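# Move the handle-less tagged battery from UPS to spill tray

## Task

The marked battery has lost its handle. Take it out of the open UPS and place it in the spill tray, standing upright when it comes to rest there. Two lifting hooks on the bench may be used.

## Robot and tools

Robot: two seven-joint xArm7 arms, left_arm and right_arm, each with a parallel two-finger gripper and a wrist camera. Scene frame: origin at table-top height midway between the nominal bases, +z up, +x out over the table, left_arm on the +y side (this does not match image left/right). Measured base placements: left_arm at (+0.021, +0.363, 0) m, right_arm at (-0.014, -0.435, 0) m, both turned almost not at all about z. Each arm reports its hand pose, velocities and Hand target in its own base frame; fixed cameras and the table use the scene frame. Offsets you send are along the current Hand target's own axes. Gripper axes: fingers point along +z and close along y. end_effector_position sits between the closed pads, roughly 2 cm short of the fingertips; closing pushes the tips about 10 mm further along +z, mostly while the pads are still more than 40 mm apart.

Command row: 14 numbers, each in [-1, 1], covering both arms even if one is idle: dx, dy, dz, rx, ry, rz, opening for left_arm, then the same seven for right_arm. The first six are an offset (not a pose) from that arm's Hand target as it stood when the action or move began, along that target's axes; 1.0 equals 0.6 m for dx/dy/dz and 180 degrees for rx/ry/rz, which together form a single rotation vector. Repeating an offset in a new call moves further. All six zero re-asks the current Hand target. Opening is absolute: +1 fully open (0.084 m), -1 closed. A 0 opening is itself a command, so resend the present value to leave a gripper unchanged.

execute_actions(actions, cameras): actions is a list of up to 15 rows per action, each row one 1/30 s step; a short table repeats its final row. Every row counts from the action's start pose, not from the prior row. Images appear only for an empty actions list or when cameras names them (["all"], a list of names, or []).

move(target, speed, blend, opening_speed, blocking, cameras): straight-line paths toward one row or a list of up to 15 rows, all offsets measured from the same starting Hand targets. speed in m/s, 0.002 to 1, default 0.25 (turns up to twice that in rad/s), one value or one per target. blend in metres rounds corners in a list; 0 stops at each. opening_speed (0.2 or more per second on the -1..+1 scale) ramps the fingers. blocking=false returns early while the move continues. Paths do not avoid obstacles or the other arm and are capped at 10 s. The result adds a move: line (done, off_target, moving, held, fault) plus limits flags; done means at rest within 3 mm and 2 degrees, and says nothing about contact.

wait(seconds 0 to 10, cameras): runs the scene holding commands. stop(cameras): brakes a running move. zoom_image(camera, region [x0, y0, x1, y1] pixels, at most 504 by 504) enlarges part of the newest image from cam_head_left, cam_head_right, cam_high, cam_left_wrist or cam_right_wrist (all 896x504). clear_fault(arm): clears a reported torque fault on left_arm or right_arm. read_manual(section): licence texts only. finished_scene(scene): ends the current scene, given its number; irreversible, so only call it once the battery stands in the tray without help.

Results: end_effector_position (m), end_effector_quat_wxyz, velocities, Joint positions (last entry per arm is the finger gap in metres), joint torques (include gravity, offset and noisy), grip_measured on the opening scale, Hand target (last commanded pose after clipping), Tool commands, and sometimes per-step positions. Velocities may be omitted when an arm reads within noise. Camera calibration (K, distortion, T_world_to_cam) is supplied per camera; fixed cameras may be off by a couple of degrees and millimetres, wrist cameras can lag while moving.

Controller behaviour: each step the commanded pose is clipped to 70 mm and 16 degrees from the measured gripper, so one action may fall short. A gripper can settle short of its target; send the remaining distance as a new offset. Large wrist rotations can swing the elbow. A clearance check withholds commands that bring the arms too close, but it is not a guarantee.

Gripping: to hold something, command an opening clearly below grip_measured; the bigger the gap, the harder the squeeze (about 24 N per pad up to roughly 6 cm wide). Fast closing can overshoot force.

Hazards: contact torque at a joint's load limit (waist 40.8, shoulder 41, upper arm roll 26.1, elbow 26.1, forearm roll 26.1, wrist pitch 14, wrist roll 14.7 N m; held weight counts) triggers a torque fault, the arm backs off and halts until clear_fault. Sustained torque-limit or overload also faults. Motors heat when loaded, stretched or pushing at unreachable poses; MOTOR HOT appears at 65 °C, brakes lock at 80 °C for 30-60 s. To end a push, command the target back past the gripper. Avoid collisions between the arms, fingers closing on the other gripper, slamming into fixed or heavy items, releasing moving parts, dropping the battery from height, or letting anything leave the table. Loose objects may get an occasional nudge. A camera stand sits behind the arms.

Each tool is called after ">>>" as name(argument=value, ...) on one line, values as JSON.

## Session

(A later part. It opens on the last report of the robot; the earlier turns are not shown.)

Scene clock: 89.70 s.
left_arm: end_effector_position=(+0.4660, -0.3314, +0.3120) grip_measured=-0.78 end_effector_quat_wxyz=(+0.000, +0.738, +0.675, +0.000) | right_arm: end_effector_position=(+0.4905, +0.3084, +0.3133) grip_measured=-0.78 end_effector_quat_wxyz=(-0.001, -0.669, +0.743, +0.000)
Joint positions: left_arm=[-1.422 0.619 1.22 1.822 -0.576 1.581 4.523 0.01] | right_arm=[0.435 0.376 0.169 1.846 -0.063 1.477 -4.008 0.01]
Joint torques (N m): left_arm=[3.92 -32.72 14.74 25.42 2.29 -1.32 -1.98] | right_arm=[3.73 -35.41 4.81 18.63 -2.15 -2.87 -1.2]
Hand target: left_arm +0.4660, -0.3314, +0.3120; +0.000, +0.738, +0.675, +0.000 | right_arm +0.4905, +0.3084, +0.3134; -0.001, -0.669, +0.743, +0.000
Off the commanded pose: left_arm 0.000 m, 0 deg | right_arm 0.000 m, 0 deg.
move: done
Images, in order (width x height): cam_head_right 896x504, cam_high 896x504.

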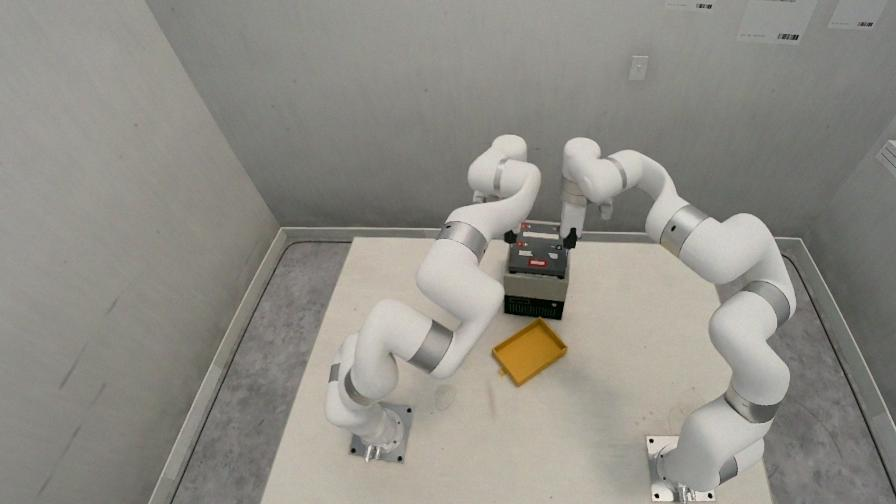

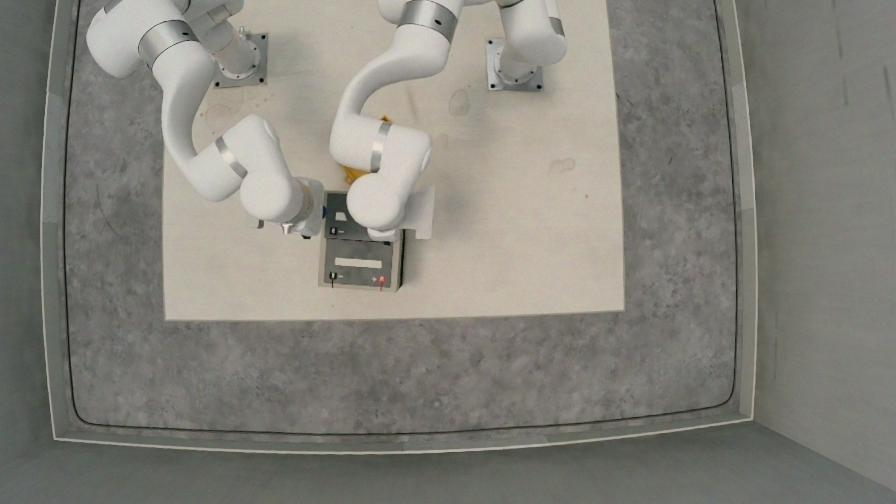

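>>> move(target=[0,0,-0.2,0,0,0,-1,0,0,-0.2,0,0,0,-1], speed=0.06, cameras=["cam_head_left","cam_head_right"])

>>> zoom_image(camera="cam_head_right", region=[480, 160, 600, 320])

Scene clock: 92.50 s.
left_arm: end_effector_position=(+0.4659, -0.3312, +0.4318) grip_measured=-0.78 end_effector_quat_wxyz=(+0.001, +0.738, +0.675, +0.000) | right_arm: end_effector_position=(+0.4901, +0.3083, +0.4329) grip_measured=-0.78 end_effector_quat_wxyz=(+0.010, -0.669, +0.743, -0.002)
Joint positions: left_arm=[-0.91 0.737 1.038 2.64 -0.724 2.075 4.385 0.01] | right_arm=[0.519 0.681 0.152 2.707 -0.108 2.009 -4.017 0.01]
Joint torques (N m): left_arm=[3.84 -38.4 4.87 18.2 -2.69 -1.43 -1.95] | right_arm=[4.19 -37.65 -1.49 15.22 3.09 -3.17 -1.38]
Hand target: left_arm +0.4661, -0.3313, +0.4320; +0.000, +0.738, +0.675, +0.000 | right_arm +0.4906, +0.3086, +0.4334; -0.001, -0.669, +0.743, +0.000
Off the commanded pose: left_arm 0.000 m, 0 deg | right_arm 0.001 m, 1 deg.
elbow stopped short (right arm): the move would have taken joint 4 (elbow) straighter than the controller allows.
move: done
Images, in order (width x height): cam_head_left 896x504, cam_head_right 896x504.

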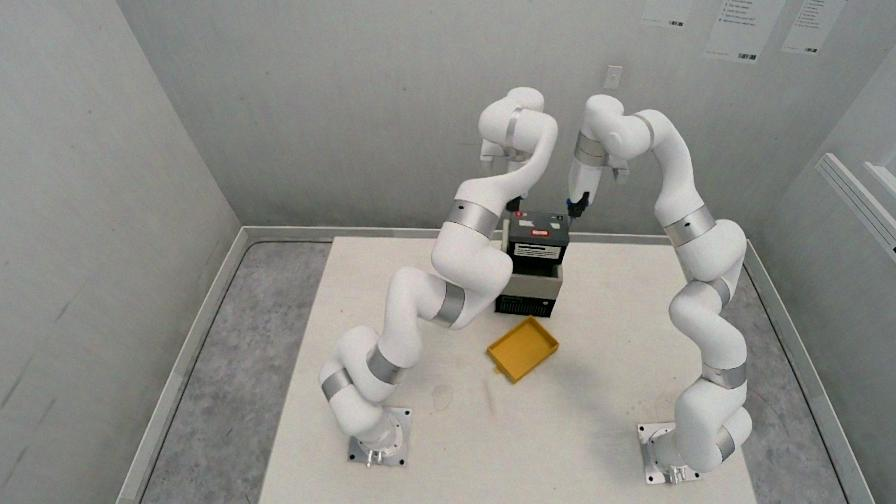

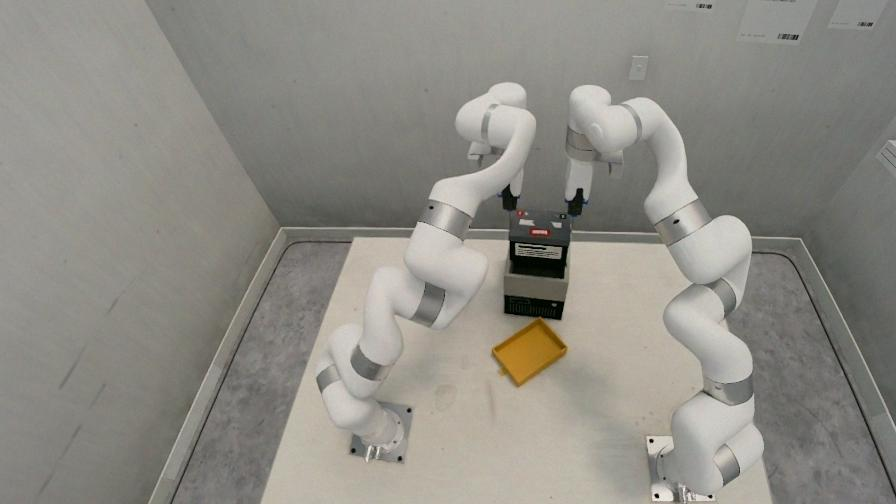

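Scaled by 3.150 from the camera's 896x504 image, which has a finer 1280x720 frame.

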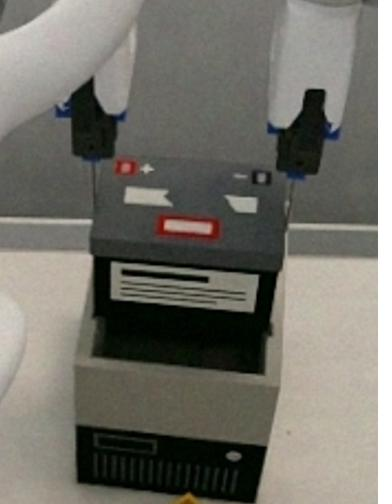

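>>> move(target=[[0,0,-0.033,0,0,0,-1,0,0,-0.033,0,0,0,-1],[-0.002,-0.103,-0.033,0,0,-0.0639,-1,-0.0017,0.051,-0.033,0,0,-0.0639,-1],[-0.009,-0.2047,-0.033,0,0,-0.1278,-1,-0.0082,0.103,-0.033,0,0,-0.1278,-1],[-0.0212,-0.3047,-0.033,0,0,-0.1917,-1,-0.0198,0.1568,-0.033,0,0,-0.1917,-1],[-0.0375,-0.4017,-0.033,0,0,-0.2556,-1,-0.0357,0.2137,-0.033,0,0,-0.2556,-1]], speed=0.09, blend=[0.005,0.005,0.005,0.005,0], cameras=["cam_head_left","cam_head_right","cam_high","cam_left_wrist","cam_right_wrist"])

>>> zoom_image(camera="cam_head_right", region=[440, 200, 640, 420])

>>> zoom_image(camera="cam_head_left", region=[420, 200, 620, 420])

Scene clock: 98.57 s.
left_arm: end_effector_position=(+0.2240, -0.3321, +0.4519) grip_measured=-0.78 end_effector_quat_wxyz=(+0.000, +0.416, +0.909, +0.000) | right_arm: end_effector_position=(+0.3654, +0.3435, +0.4532) grip_measured=-0.78 end_effector_quat_wxyz=(+0.001, +0.906, -0.423, +0.000)
Joint positions: left_arm=[-2.586 0.537 2.127 1.613 -0.474 1.882 3.455 0.01] | right_arm=[0.534 0.226 0.286 2.051 -0.066 1.835 -4.614 0.01]
Joint torques (N m): left_arm=[-4.44 -0.8 18.04 17.2 -2.09 -0.24 -2] | right_arm=[1.97 -43.64 2.36 13.66 1.78 -4.77 -1.38]
Hand target: left_arm +0.2240, -0.3321, +0.4519; +0.000, +0.416, +0.909, +0.000 | right_arm +0.3654, +0.3435, +0.4532; +0.001, +0.906, -0.423, +0.000
Off the commanded pose: left_arm 0.000 m, 0 deg | right_arm 0.000 m, 0 deg.
elbow stopped short (left arm): the move would have taken joint 4 (elbow) straighter than the controller allows.
elbow stopped short (right arm): the move would have taken joint 4 (elbow) straighter than the controller allows.
move: done
camera_calibration:
cam_left_wrist: T_world_to_cam=[[0.756578, 0.653269, 0.0288101, 0.0670107], [0.65331, -0.757034, 0.00927639, -0.337381], [0.0278702, 0.0118036, -0.999542, 0.581382], [0, 0, 0, 1]] pos_world=[0.153512, -0.306047, 0.582314]
cam_right_wrist: T_world_to_cam=[[-0.778879, -0.62717, 0.00238364, 0.531964], [-0.627061, 0.778805, 0.0160586, 0.0160667], [-0.0119279, 0.011013, -0.999868, 0.585989], [0, 0, 0, 1]] pos_world=[0.4314, 0.314665, 0.584386]

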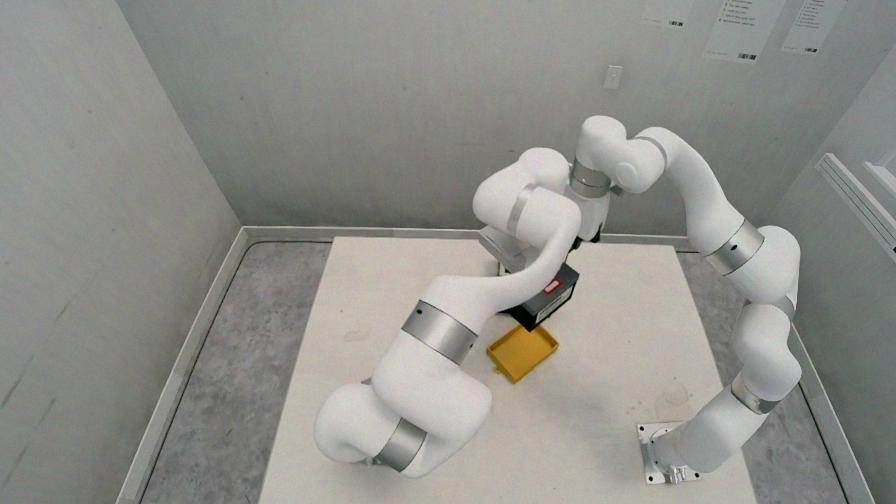

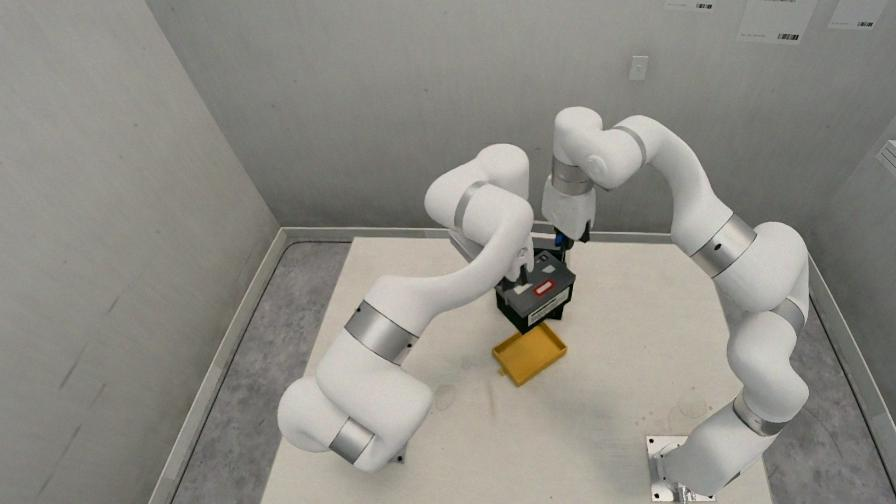

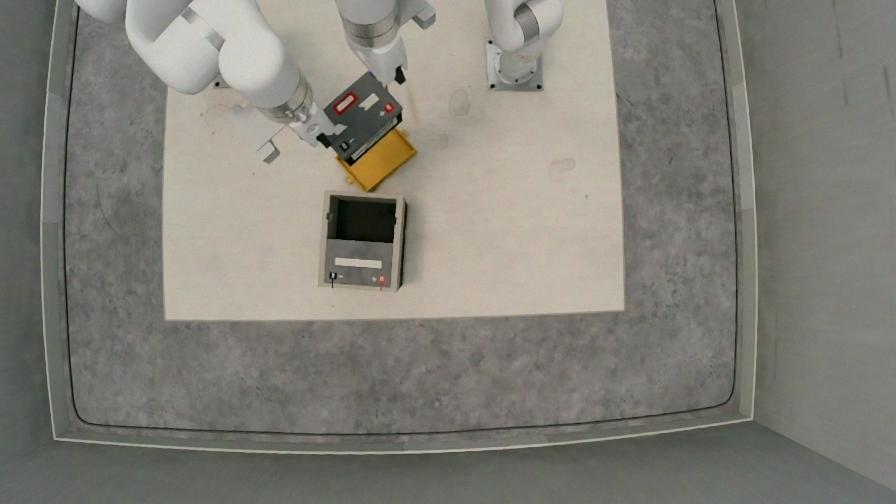

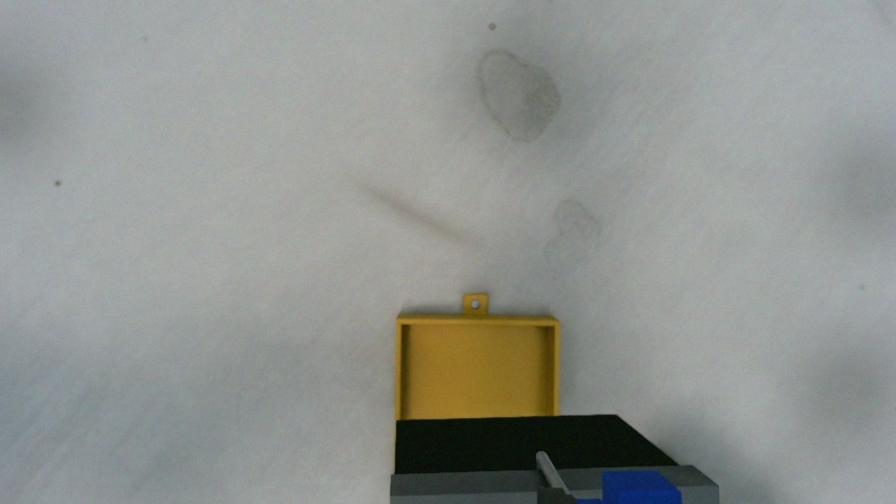

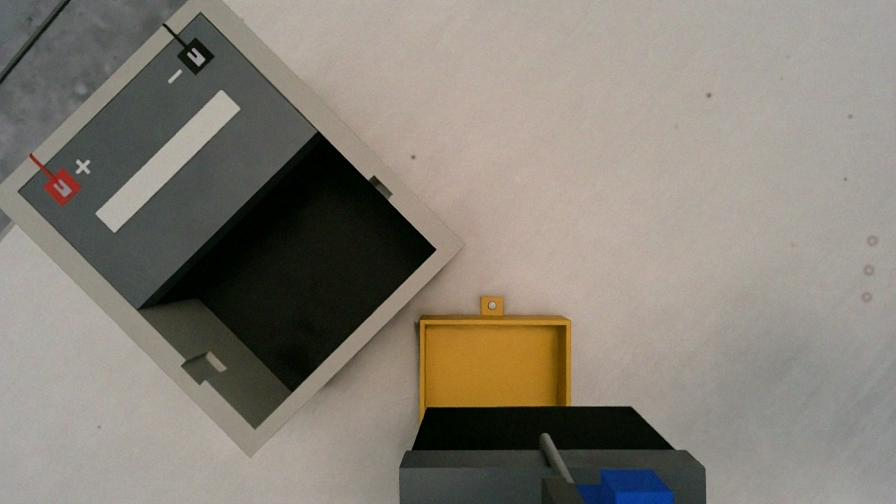

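Scaled by 2.291 from the camera's 896x504 image, which has a finer 1280x720 frame.

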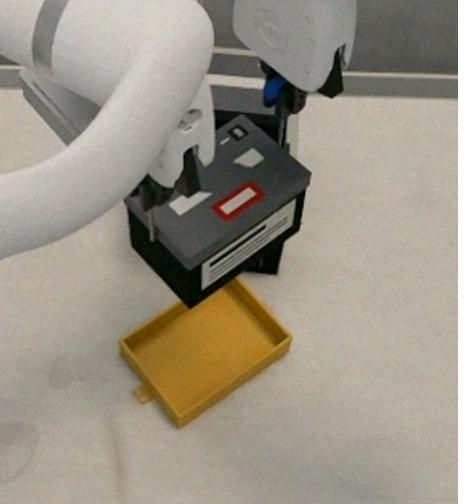

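Scaled by 2.291 from the camera's 896x504 image, which has a finer 1280x720 frame.

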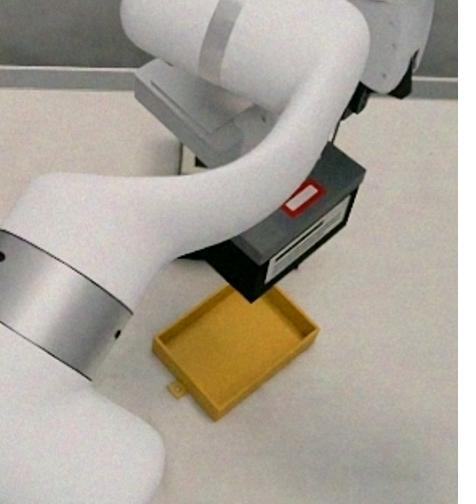

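>>> move(target=[[0.0058,0.0033,0,0,0,0.0083,-1,-0.0058,0.0033,0,0,0,0.0083,-1],[0.0058,0.0033,0.3,0,0,0.0083,-1,-0.0058,0.0033,0.3,0,0,0.0083,-1]], speed=0.08, blend=[0.003,0], cameras=["cam_head_left","cam_head_right","cam_high","cam_left_wrist","cam_right_wrist"])

>>> zoom_image(camera="cam_head_right", region=[440, 240, 620, 420])

>>> zoom_image(camera="cam_high", region=[300, 60, 460, 220])

Scene clock: 102.73 s.
left_arm: end_effector_position=(+0.2231, -0.3283, +0.2719) grip_measured=-0.78 end_effector_quat_wxyz=(+0.000, +0.428, +0.904, +0.000) | right_arm: end_effector_position=(+0.3615, +0.3446, +0.2733) grip_measured=-0.78 end_effector_quat_wxyz=(+0.001, +0.901, -0.435, +0.000)
Joint positions: left_arm=[-2.717 0.751 2.082 1.008 -0.642 1.462 3.614 0.01] | right_arm=[0.501 0.076 0.271 1.335 -0.022 1.263 -4.606 0.01]
Joint torques (N m): left_arm=[1.54 -1.64 17.81 18.43 -2.27 -4.72 1.92] | right_arm=[-3.88 -25.88 -2.58 15.54 -2.37 -4.79 1.09]
Hand target: left_arm +0.2231, -0.3282, +0.2719; +0.000, +0.428, +0.904, +0.000 | right_arm +0.3615, +0.3446, +0.2732; +0.001, +0.901, -0.435, +0.000
Off the commanded pose: left_arm 0.000 m, 0 deg | right_arm 0.000 m, 0 deg.
move: done
camera_calibration:
cam_left_wrist: T_world_to_cam=[[0.773526, 0.633105, 0.0289023, 0.0599781], [0.633137, -0.773985, 0.00922601, -0.333293], [0.028211, 0.0111626, -0.99954, 0.401157], [0, 0, 0, 1]] pos_world=[0.153309, -0.300415, 0.402314]
cam_right_wrist: T_world_to_cam=[[-0.795036, -0.606558, 0.00227811, 0.528909], [-0.606453, 0.794959, 0.0160036, 0.00261001], [-0.0115181, 0.0113418, -0.999869, 0.405686], [0, 0, 0, 1]] pos_world=[0.426757, 0.314138, 0.404386]

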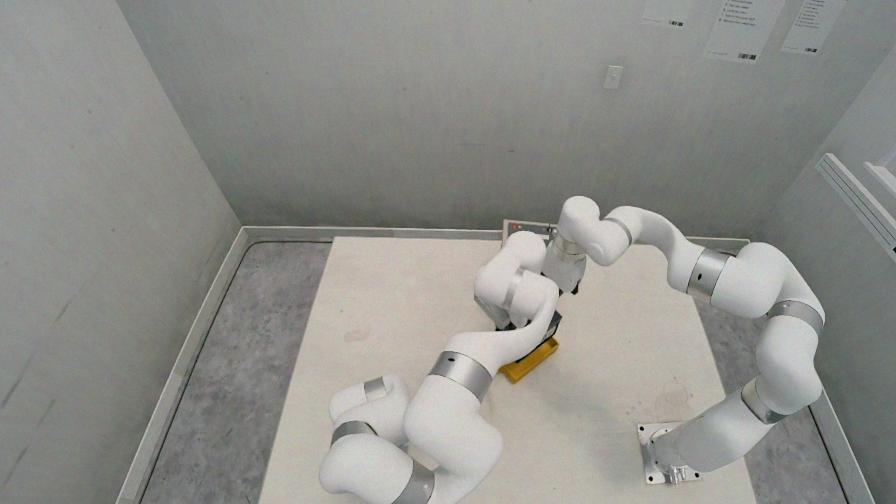

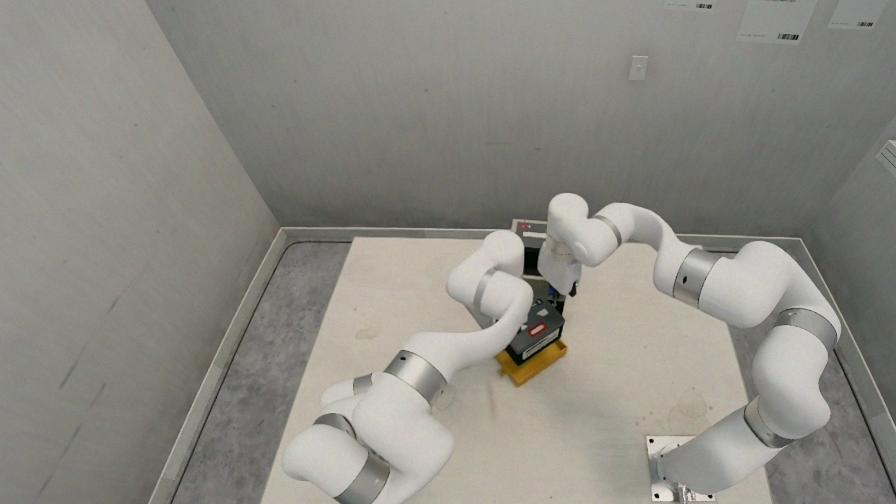

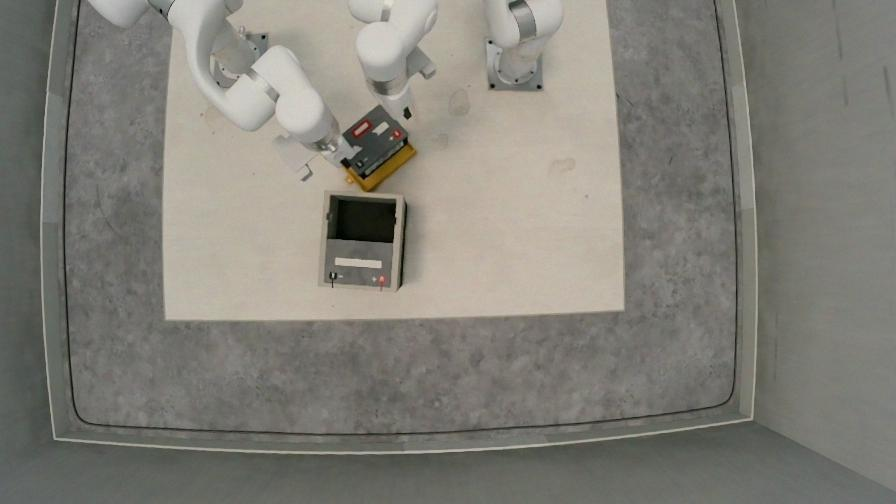

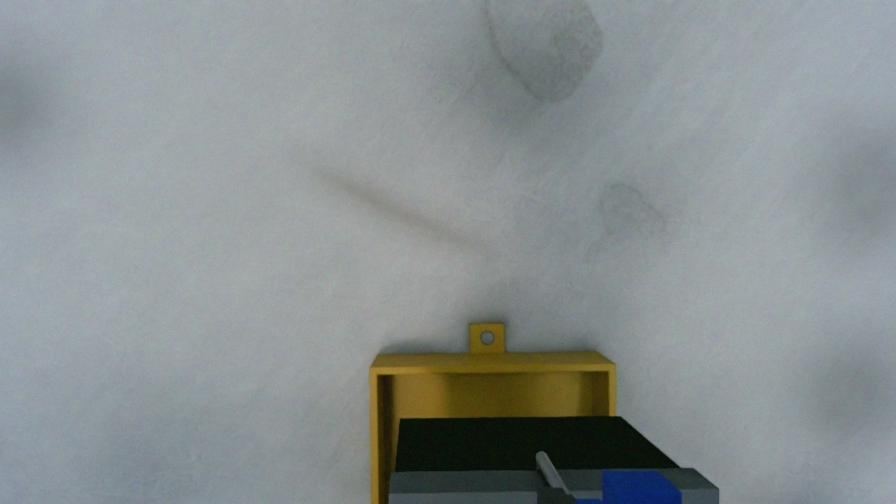

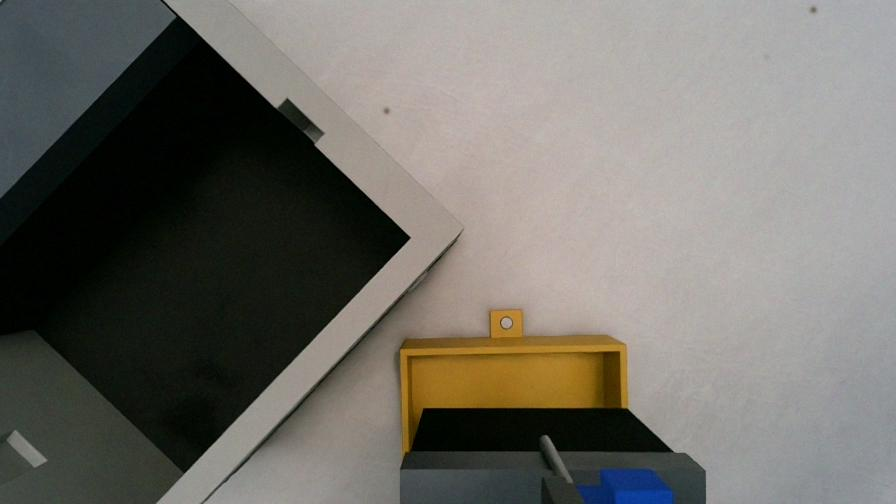

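Scaled by 2.800 from the camera's 896x504 image, which has a finer 1280x720 frame.

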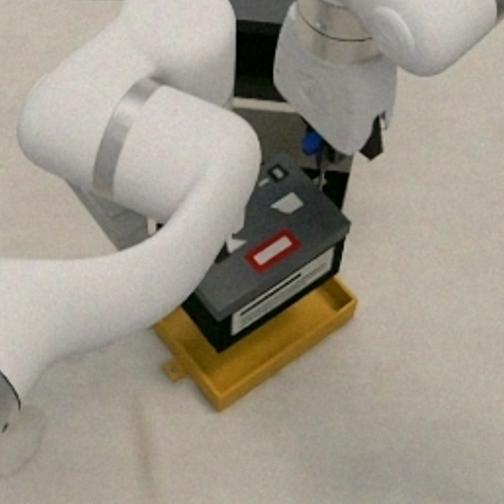

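Scaled by 3.150 from the camera's 896x504 image, which has a finer 1280x720 frame.

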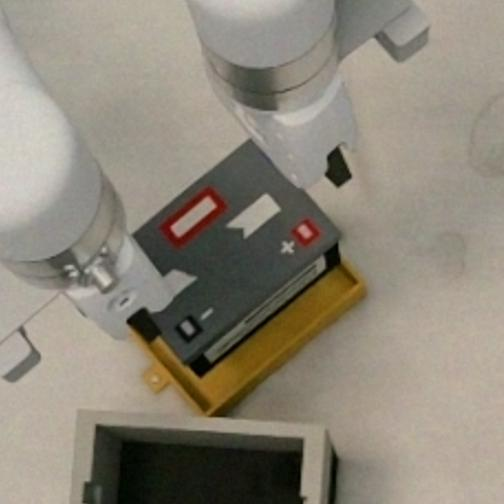

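>>> move(target=[0,-0.0025,0.117,0,0,0,-1,0,0.0025,0.117,0,0,0,-1], speed=0.05, cameras=["cam_head_right","cam_left_wrist","cam_right_wrist"])

>>> zoom_image(camera="cam_head_right", region=[460, 270, 600, 410])

Scene clock: 105.03 s.
left_arm: end_effector_position=(+0.2220, -0.3292, +0.2017) grip_measured=-0.78 end_effector_quat_wxyz=(+0.000, +0.428, +0.904, +0.000) | right_arm: end_effector_position=(+0.3602, +0.3436, +0.2031) grip_measured=-0.78 end_effector_quat_wxyz=(+0.001, +0.901, -0.435, +0.000)
Joint positions: left_arm=[-2.702 0.761 1.952 0.861 -0.729 1.29 3.643 0.01] | right_arm=[0.503 0.116 0.27 1.178 -0.036 1.068 -4.595 0.01]
Joint torques (N m): left_arm=[4.4 -10.17 18.1 16.93 -2.01 -4.24 1.95] | right_arm=[2.71 -26.3 -3.3 15.22 -2.71 -4.8 1.18]
Hand target: left_arm +0.2220, -0.3292, +0.2017; +0.000, +0.428, +0.904, +0.000 | right_arm +0.3602, +0.3436, +0.2030; +0.001, +0.901, -0.435, +0.000
Off the commanded pose: left_arm 0.000 m, 0 deg | right_arm 0.000 m, 0 deg.
move: done
camera_calibration:
cam_left_wrist: T_world_to_cam=[[0.773388, 0.633274, 0.0289, 0.0635], [0.633305, -0.773847, 0.00922834, -0.332631], [0.0282082, 0.0111654, -0.99954, 0.331032], [0, 0, 0, 1]] pos_world=[0.152209, -0.301315, 0.332114]
cam_right_wrist: T_world_to_cam=[[-0.795036, -0.606558, 0.00227811, 0.527508], [-0.606453, 0.794959, 0.0160036, 0.00380067], [-0.0115181, 0.0113418, -0.999869, 0.335492], [0, 0, 0, 1]] pos_world=[0.425557, 0.313138, 0.334186]
Images, in order (width x height): cam_head_right 896x504, cam_left_wrist 896x504, cam_right_wrist 896x504.

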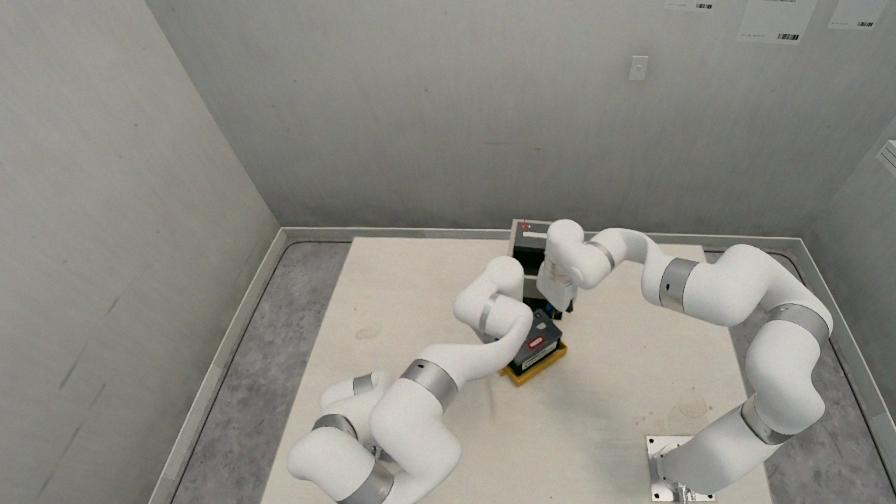

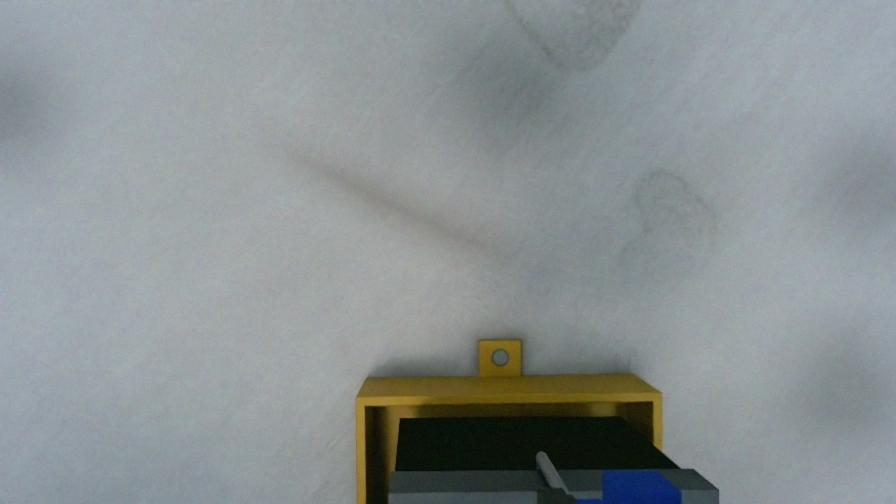

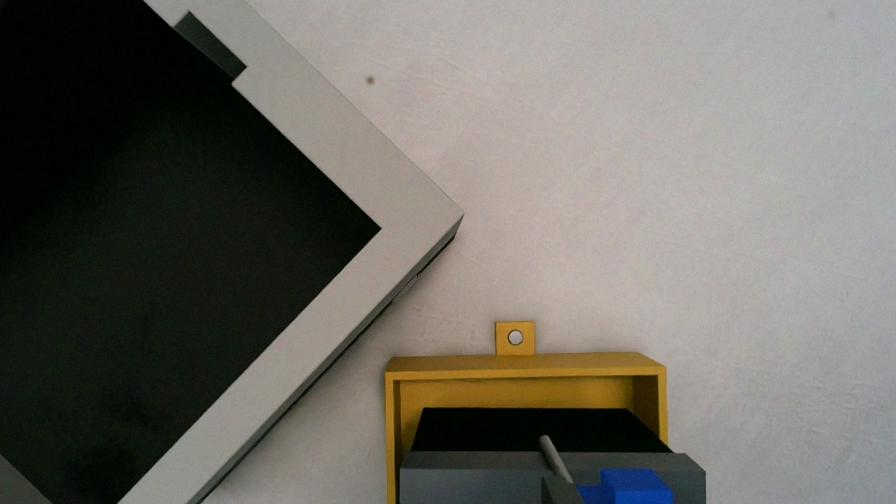

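Scaled by 3.600 from the camera's 896x504 image, which has a finer 1280x720 frame.

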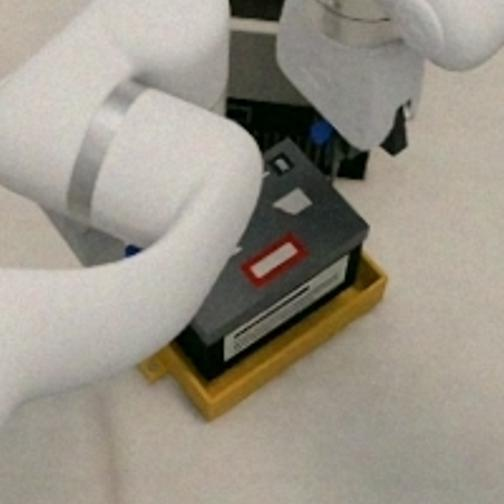

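>>> move(target=[0,0,0.05,0,0,0,-1,0,0,0.05,0,0,0,-1], speed=0.03, cameras=["cam_head_right","cam_left_wrist"])

>>> zoom_image(camera="cam_head_right", region=[460, 270, 600, 410])

Scene clock: 106.60 s.
left_arm: end_effector_position=(+0.2220, -0.3292, +0.1717) grip_measured=-0.78 end_effector_quat_wxyz=(+0.000, +0.428, +0.904, +0.000) | right_arm: end_effector_position=(+0.3603, +0.3436, +0.1731) grip_measured=-0.78 end_effector_quat_wxyz=(+0.001, +0.901, -0.435, +0.000)
Joint positions: left_arm=[-2.68 0.754 1.879 0.811 -0.771 1.211 3.657 0.01] | right_arm=[0.505 0.149 0.269 1.129 -0.048 0.987 -4.587 0.01]
Joint torques (N m): left_arm=[4.39 -12.02 12.7 11.98 -2.62 -4.45 1.93] | right_arm=[3.27 -17.14 -0.57 9.27 -2.25 -3.07 1.2]
Hand target: left_arm +0.2219, -0.3292, +0.1717; +0.000, +0.428, +0.904, +0.000 | right_arm +0.3602, +0.3436, +0.1730; +0.001, +0.901, -0.435, +0.000
Off the commanded pose: left_arm 0.000 m, 0 deg | right_arm 0.000 m, 0 deg.
move: done
camera_calibration:
cam_left_wrist: T_world_to_cam=[[0.773382, 0.63328, 0.028928, 0.0643609], [0.633303, -0.773845, 0.00950975, -0.332439], [0.0284081, 0.0109655, -0.999536, 0.300954], [0, 0, 0, 1]] pos_world=[0.152209, -0.301315, 0.302114]
Images, in order (width x height): cam_head_right 896x504, cam_left_wrist 896x504.

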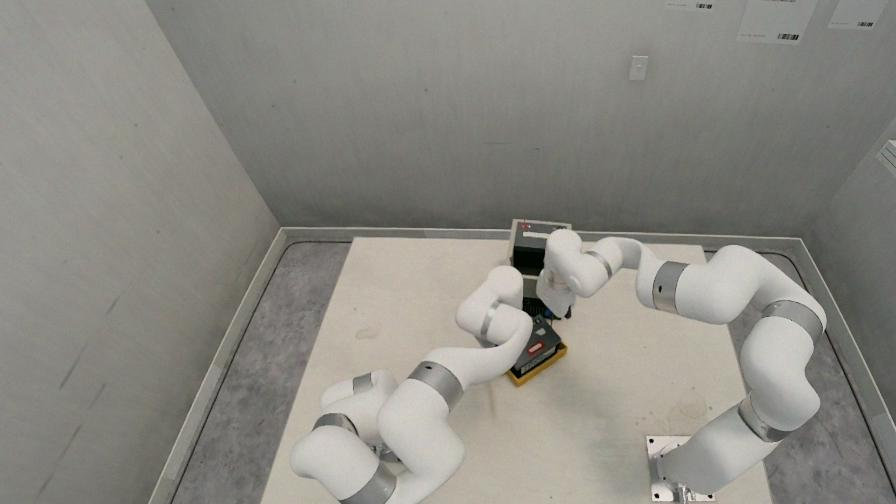

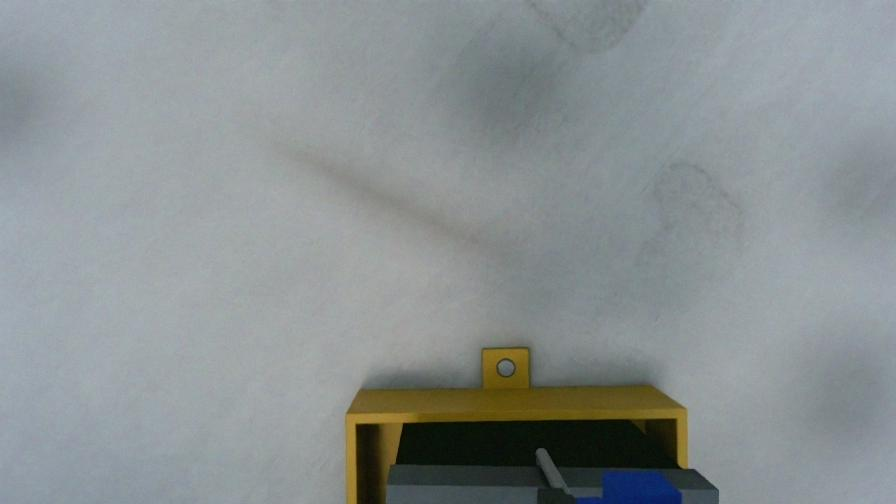

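Scaled by 3.600 from the camera's 896x504 image, which has a finer 1280x720 frame.

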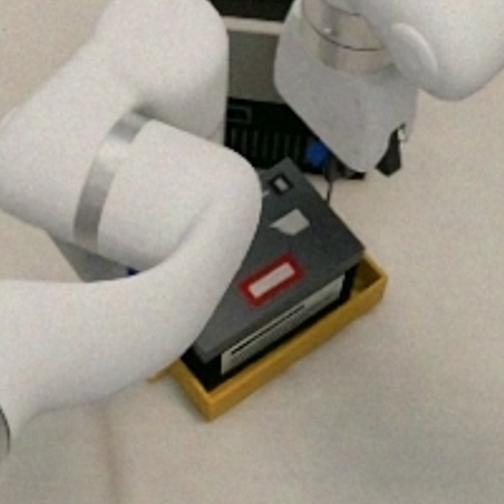

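>>> move(target=[[0,0,0.006,0,0,0,-1,0,0,0.006,0,0,0,-1],[0.045,0,0.006,0,0,0,-1,0.045,0,0.006,0,0,0,-1]], speed=0.03, cameras=["cam_left_wrist","cam_right_wrist"])

Scene clock: 108.63 s.
left_arm: end_effector_position=(+0.2048, -0.3083, +0.1681) grip_measured=-0.78 end_effector_quat_wxyz=(+0.000, +0.428, +0.904, +0.000) | right_arm: end_effector_position=(+0.3770, +0.3224, +0.1694) grip_measured=-0.78 end_effector_quat_wxyz=(+0.001, +0.901, -0.435, +0.000)
Joint positions: left_arm=[-2.785 0.805 1.962 0.72 -0.788 1.224 3.677 0.01] | right_arm=[0.472 0.147 0.246 1.116 -0.044 0.976 -4.644 0.01]
Joint torques (N m): left_arm=[-4.16 -0.89 16.95 10.67 -2.41 0.1 1.99] | right_arm=[-3.76 -32.98 -2.17 9.47 2.49 -3.4 -1.23]
Hand target: left_arm +0.2048, -0.3083, +0.1681; +0.000, +0.428, +0.904, +0.000 | right_arm +0.3770, +0.3224, +0.1694; +0.001, +0.901, -0.435, +0.000
Off the commanded pose: left_arm 0.000 m, 0 deg | right_arm 0.000 m, 0 deg.
move: done
camera_calibration:
cam_left_wrist: T_world_to_cam=[[0.773388, 0.633274, 0.0289, 0.0646012], [0.633305, -0.773847, 0.00922834, -0.305333], [0.0282082, 0.0111654, -0.99954, 0.2977], [0, 0, 0, 1]] pos_world=[0.135009, -0.280515, 0.298514]
cam_right_wrist: T_world_to_cam=[[-0.794951, -0.606669, 0.00227858, 0.527997], [-0.606564, 0.794874, 0.0160031, 0.0313935], [-0.0115198, 0.0113396, -0.999869, 0.302331], [0, 0, 0, 1]] pos_world=[0.442257, 0.291937, 0.300586]
Images, in order (width x height): cam_left_wrist 896x504, cam_right_wrist 896x504.

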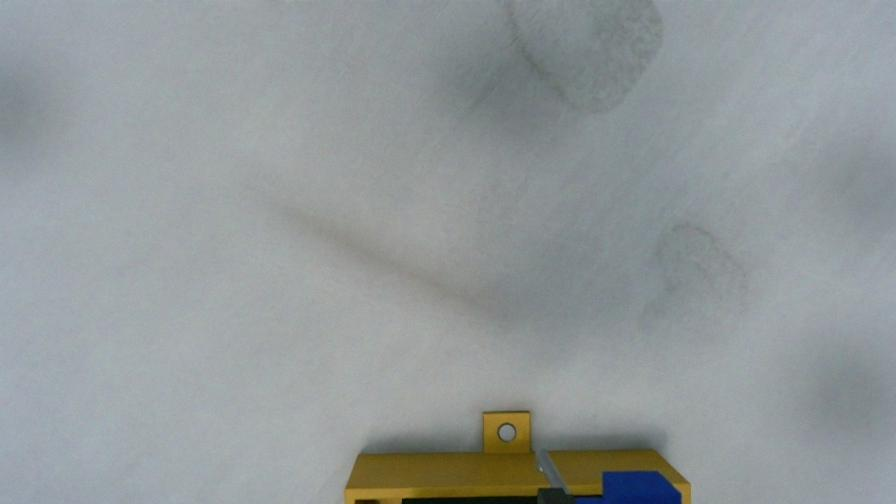

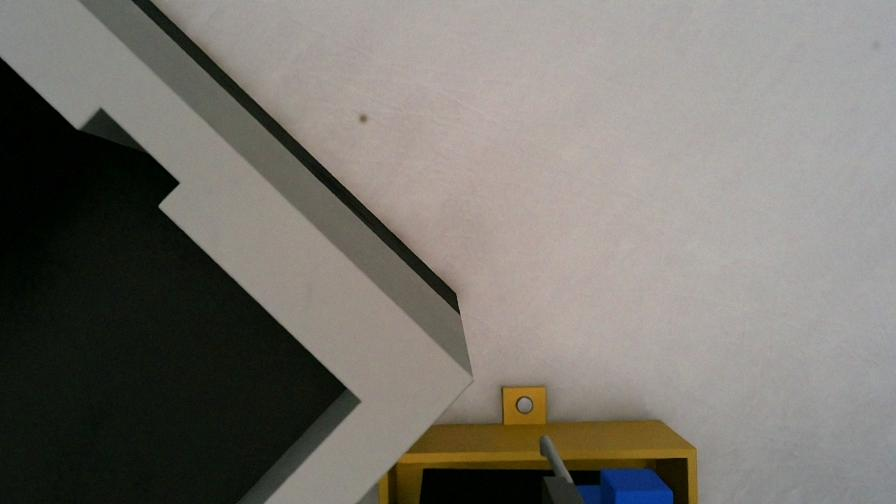

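>>> move(target=[0.03,0,-0.2,0,0,0,-1,0.03,0,-0.2,0,0,0,-1], speed=0.15, cameras=["cam_head_right","cam_left_wrist","cam_high"])

>>> zoom_image(camera="cam_head_right", region=[460, 250, 620, 410])

Scene clock: 110.03 s.
left_arm: end_effector_position=(+0.1934, -0.2944, +0.2880) grip_measured=-0.78 end_effector_quat_wxyz=(+0.000, +0.428, +0.904, +0.000) | right_arm: end_effector_position=(+0.3883, +0.3085, +0.2895) grip_measured=-0.78 end_effector_quat_wxyz=(+0.001, +0.901, -0.435, +0.000)
Joint positions: left_arm=[-2.862 0.845 2.251 0.92 -0.621 1.543 3.638 0.01] | right_arm=[0.448 0.06 0.231 1.363 -0.015 1.306 -4.701 0.01]
Joint torques (N m): left_arm=[-4.13 -10.01 16.51 18.02 2.32 0.07 -2] | right_arm=[-3.85 -15.56 -2.76 13.24 0.82 -0.96 -1.19]
Hand target: left_arm +0.1935, -0.2944, +0.2881; +0.000, +0.428, +0.904, +0.000 | right_arm +0.3883, +0.3085, +0.2895; +0.001, +0.901, -0.435, +0.000
Off the commanded pose: left_arm 0.000 m, 0 deg | right_arm 0.000 m, 0 deg.
move: done
camera_calibration:
cam_left_wrist: T_world_to_cam=[[0.773391, 0.633273, 0.0288227, 0.0610411], [0.633305, -0.773848, 0.009165, -0.288423], [0.0281083, 0.0111654, -0.999543, 0.417721], [0, 0, 0, 1]] pos_world=[0.123709, -0.266515, 0.418414]
Images, in order (width x height): cam_head_right 896x504, cam_high 896x504, cam_left_wrist 896x504.

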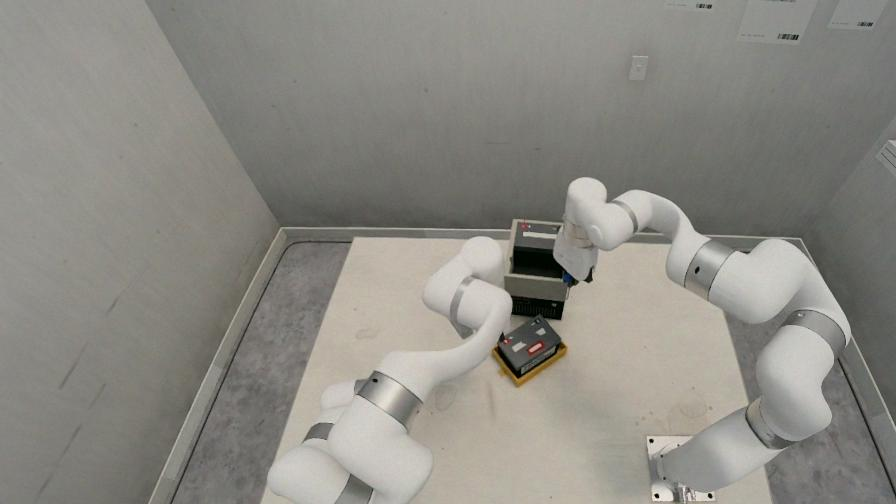

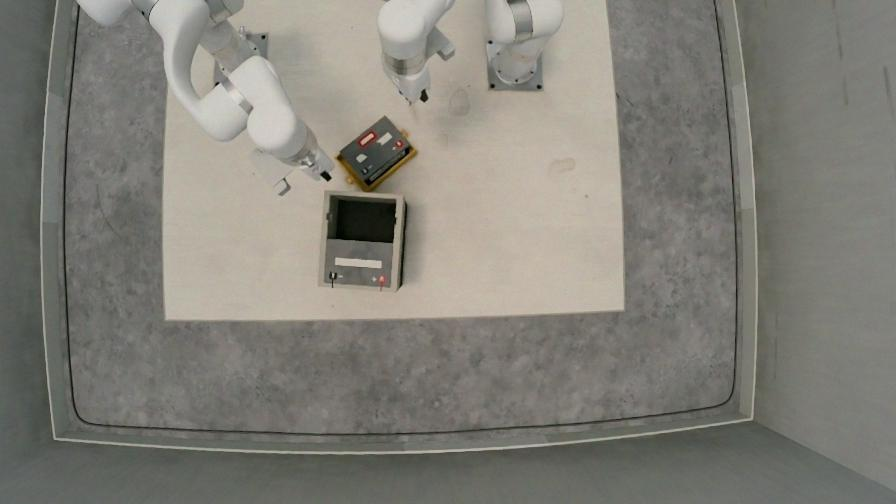

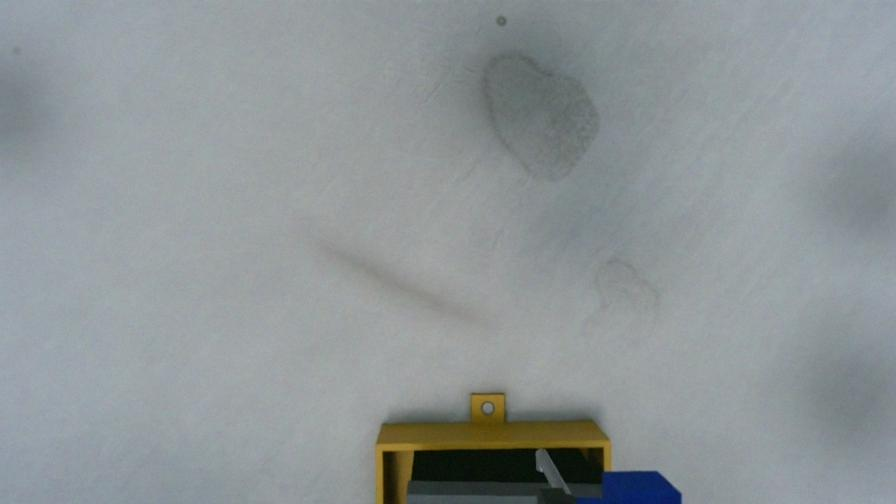

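Scaled by 3.150 from the camera's 896x504 image, which has a finer 1280x720 frame.

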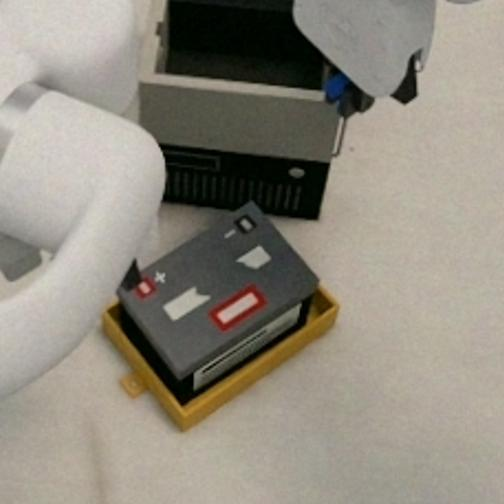

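Battery sits upright in the tray, clear of both hooks.

>>> finished_scene(scene=1)

The scene is finished: the task was done.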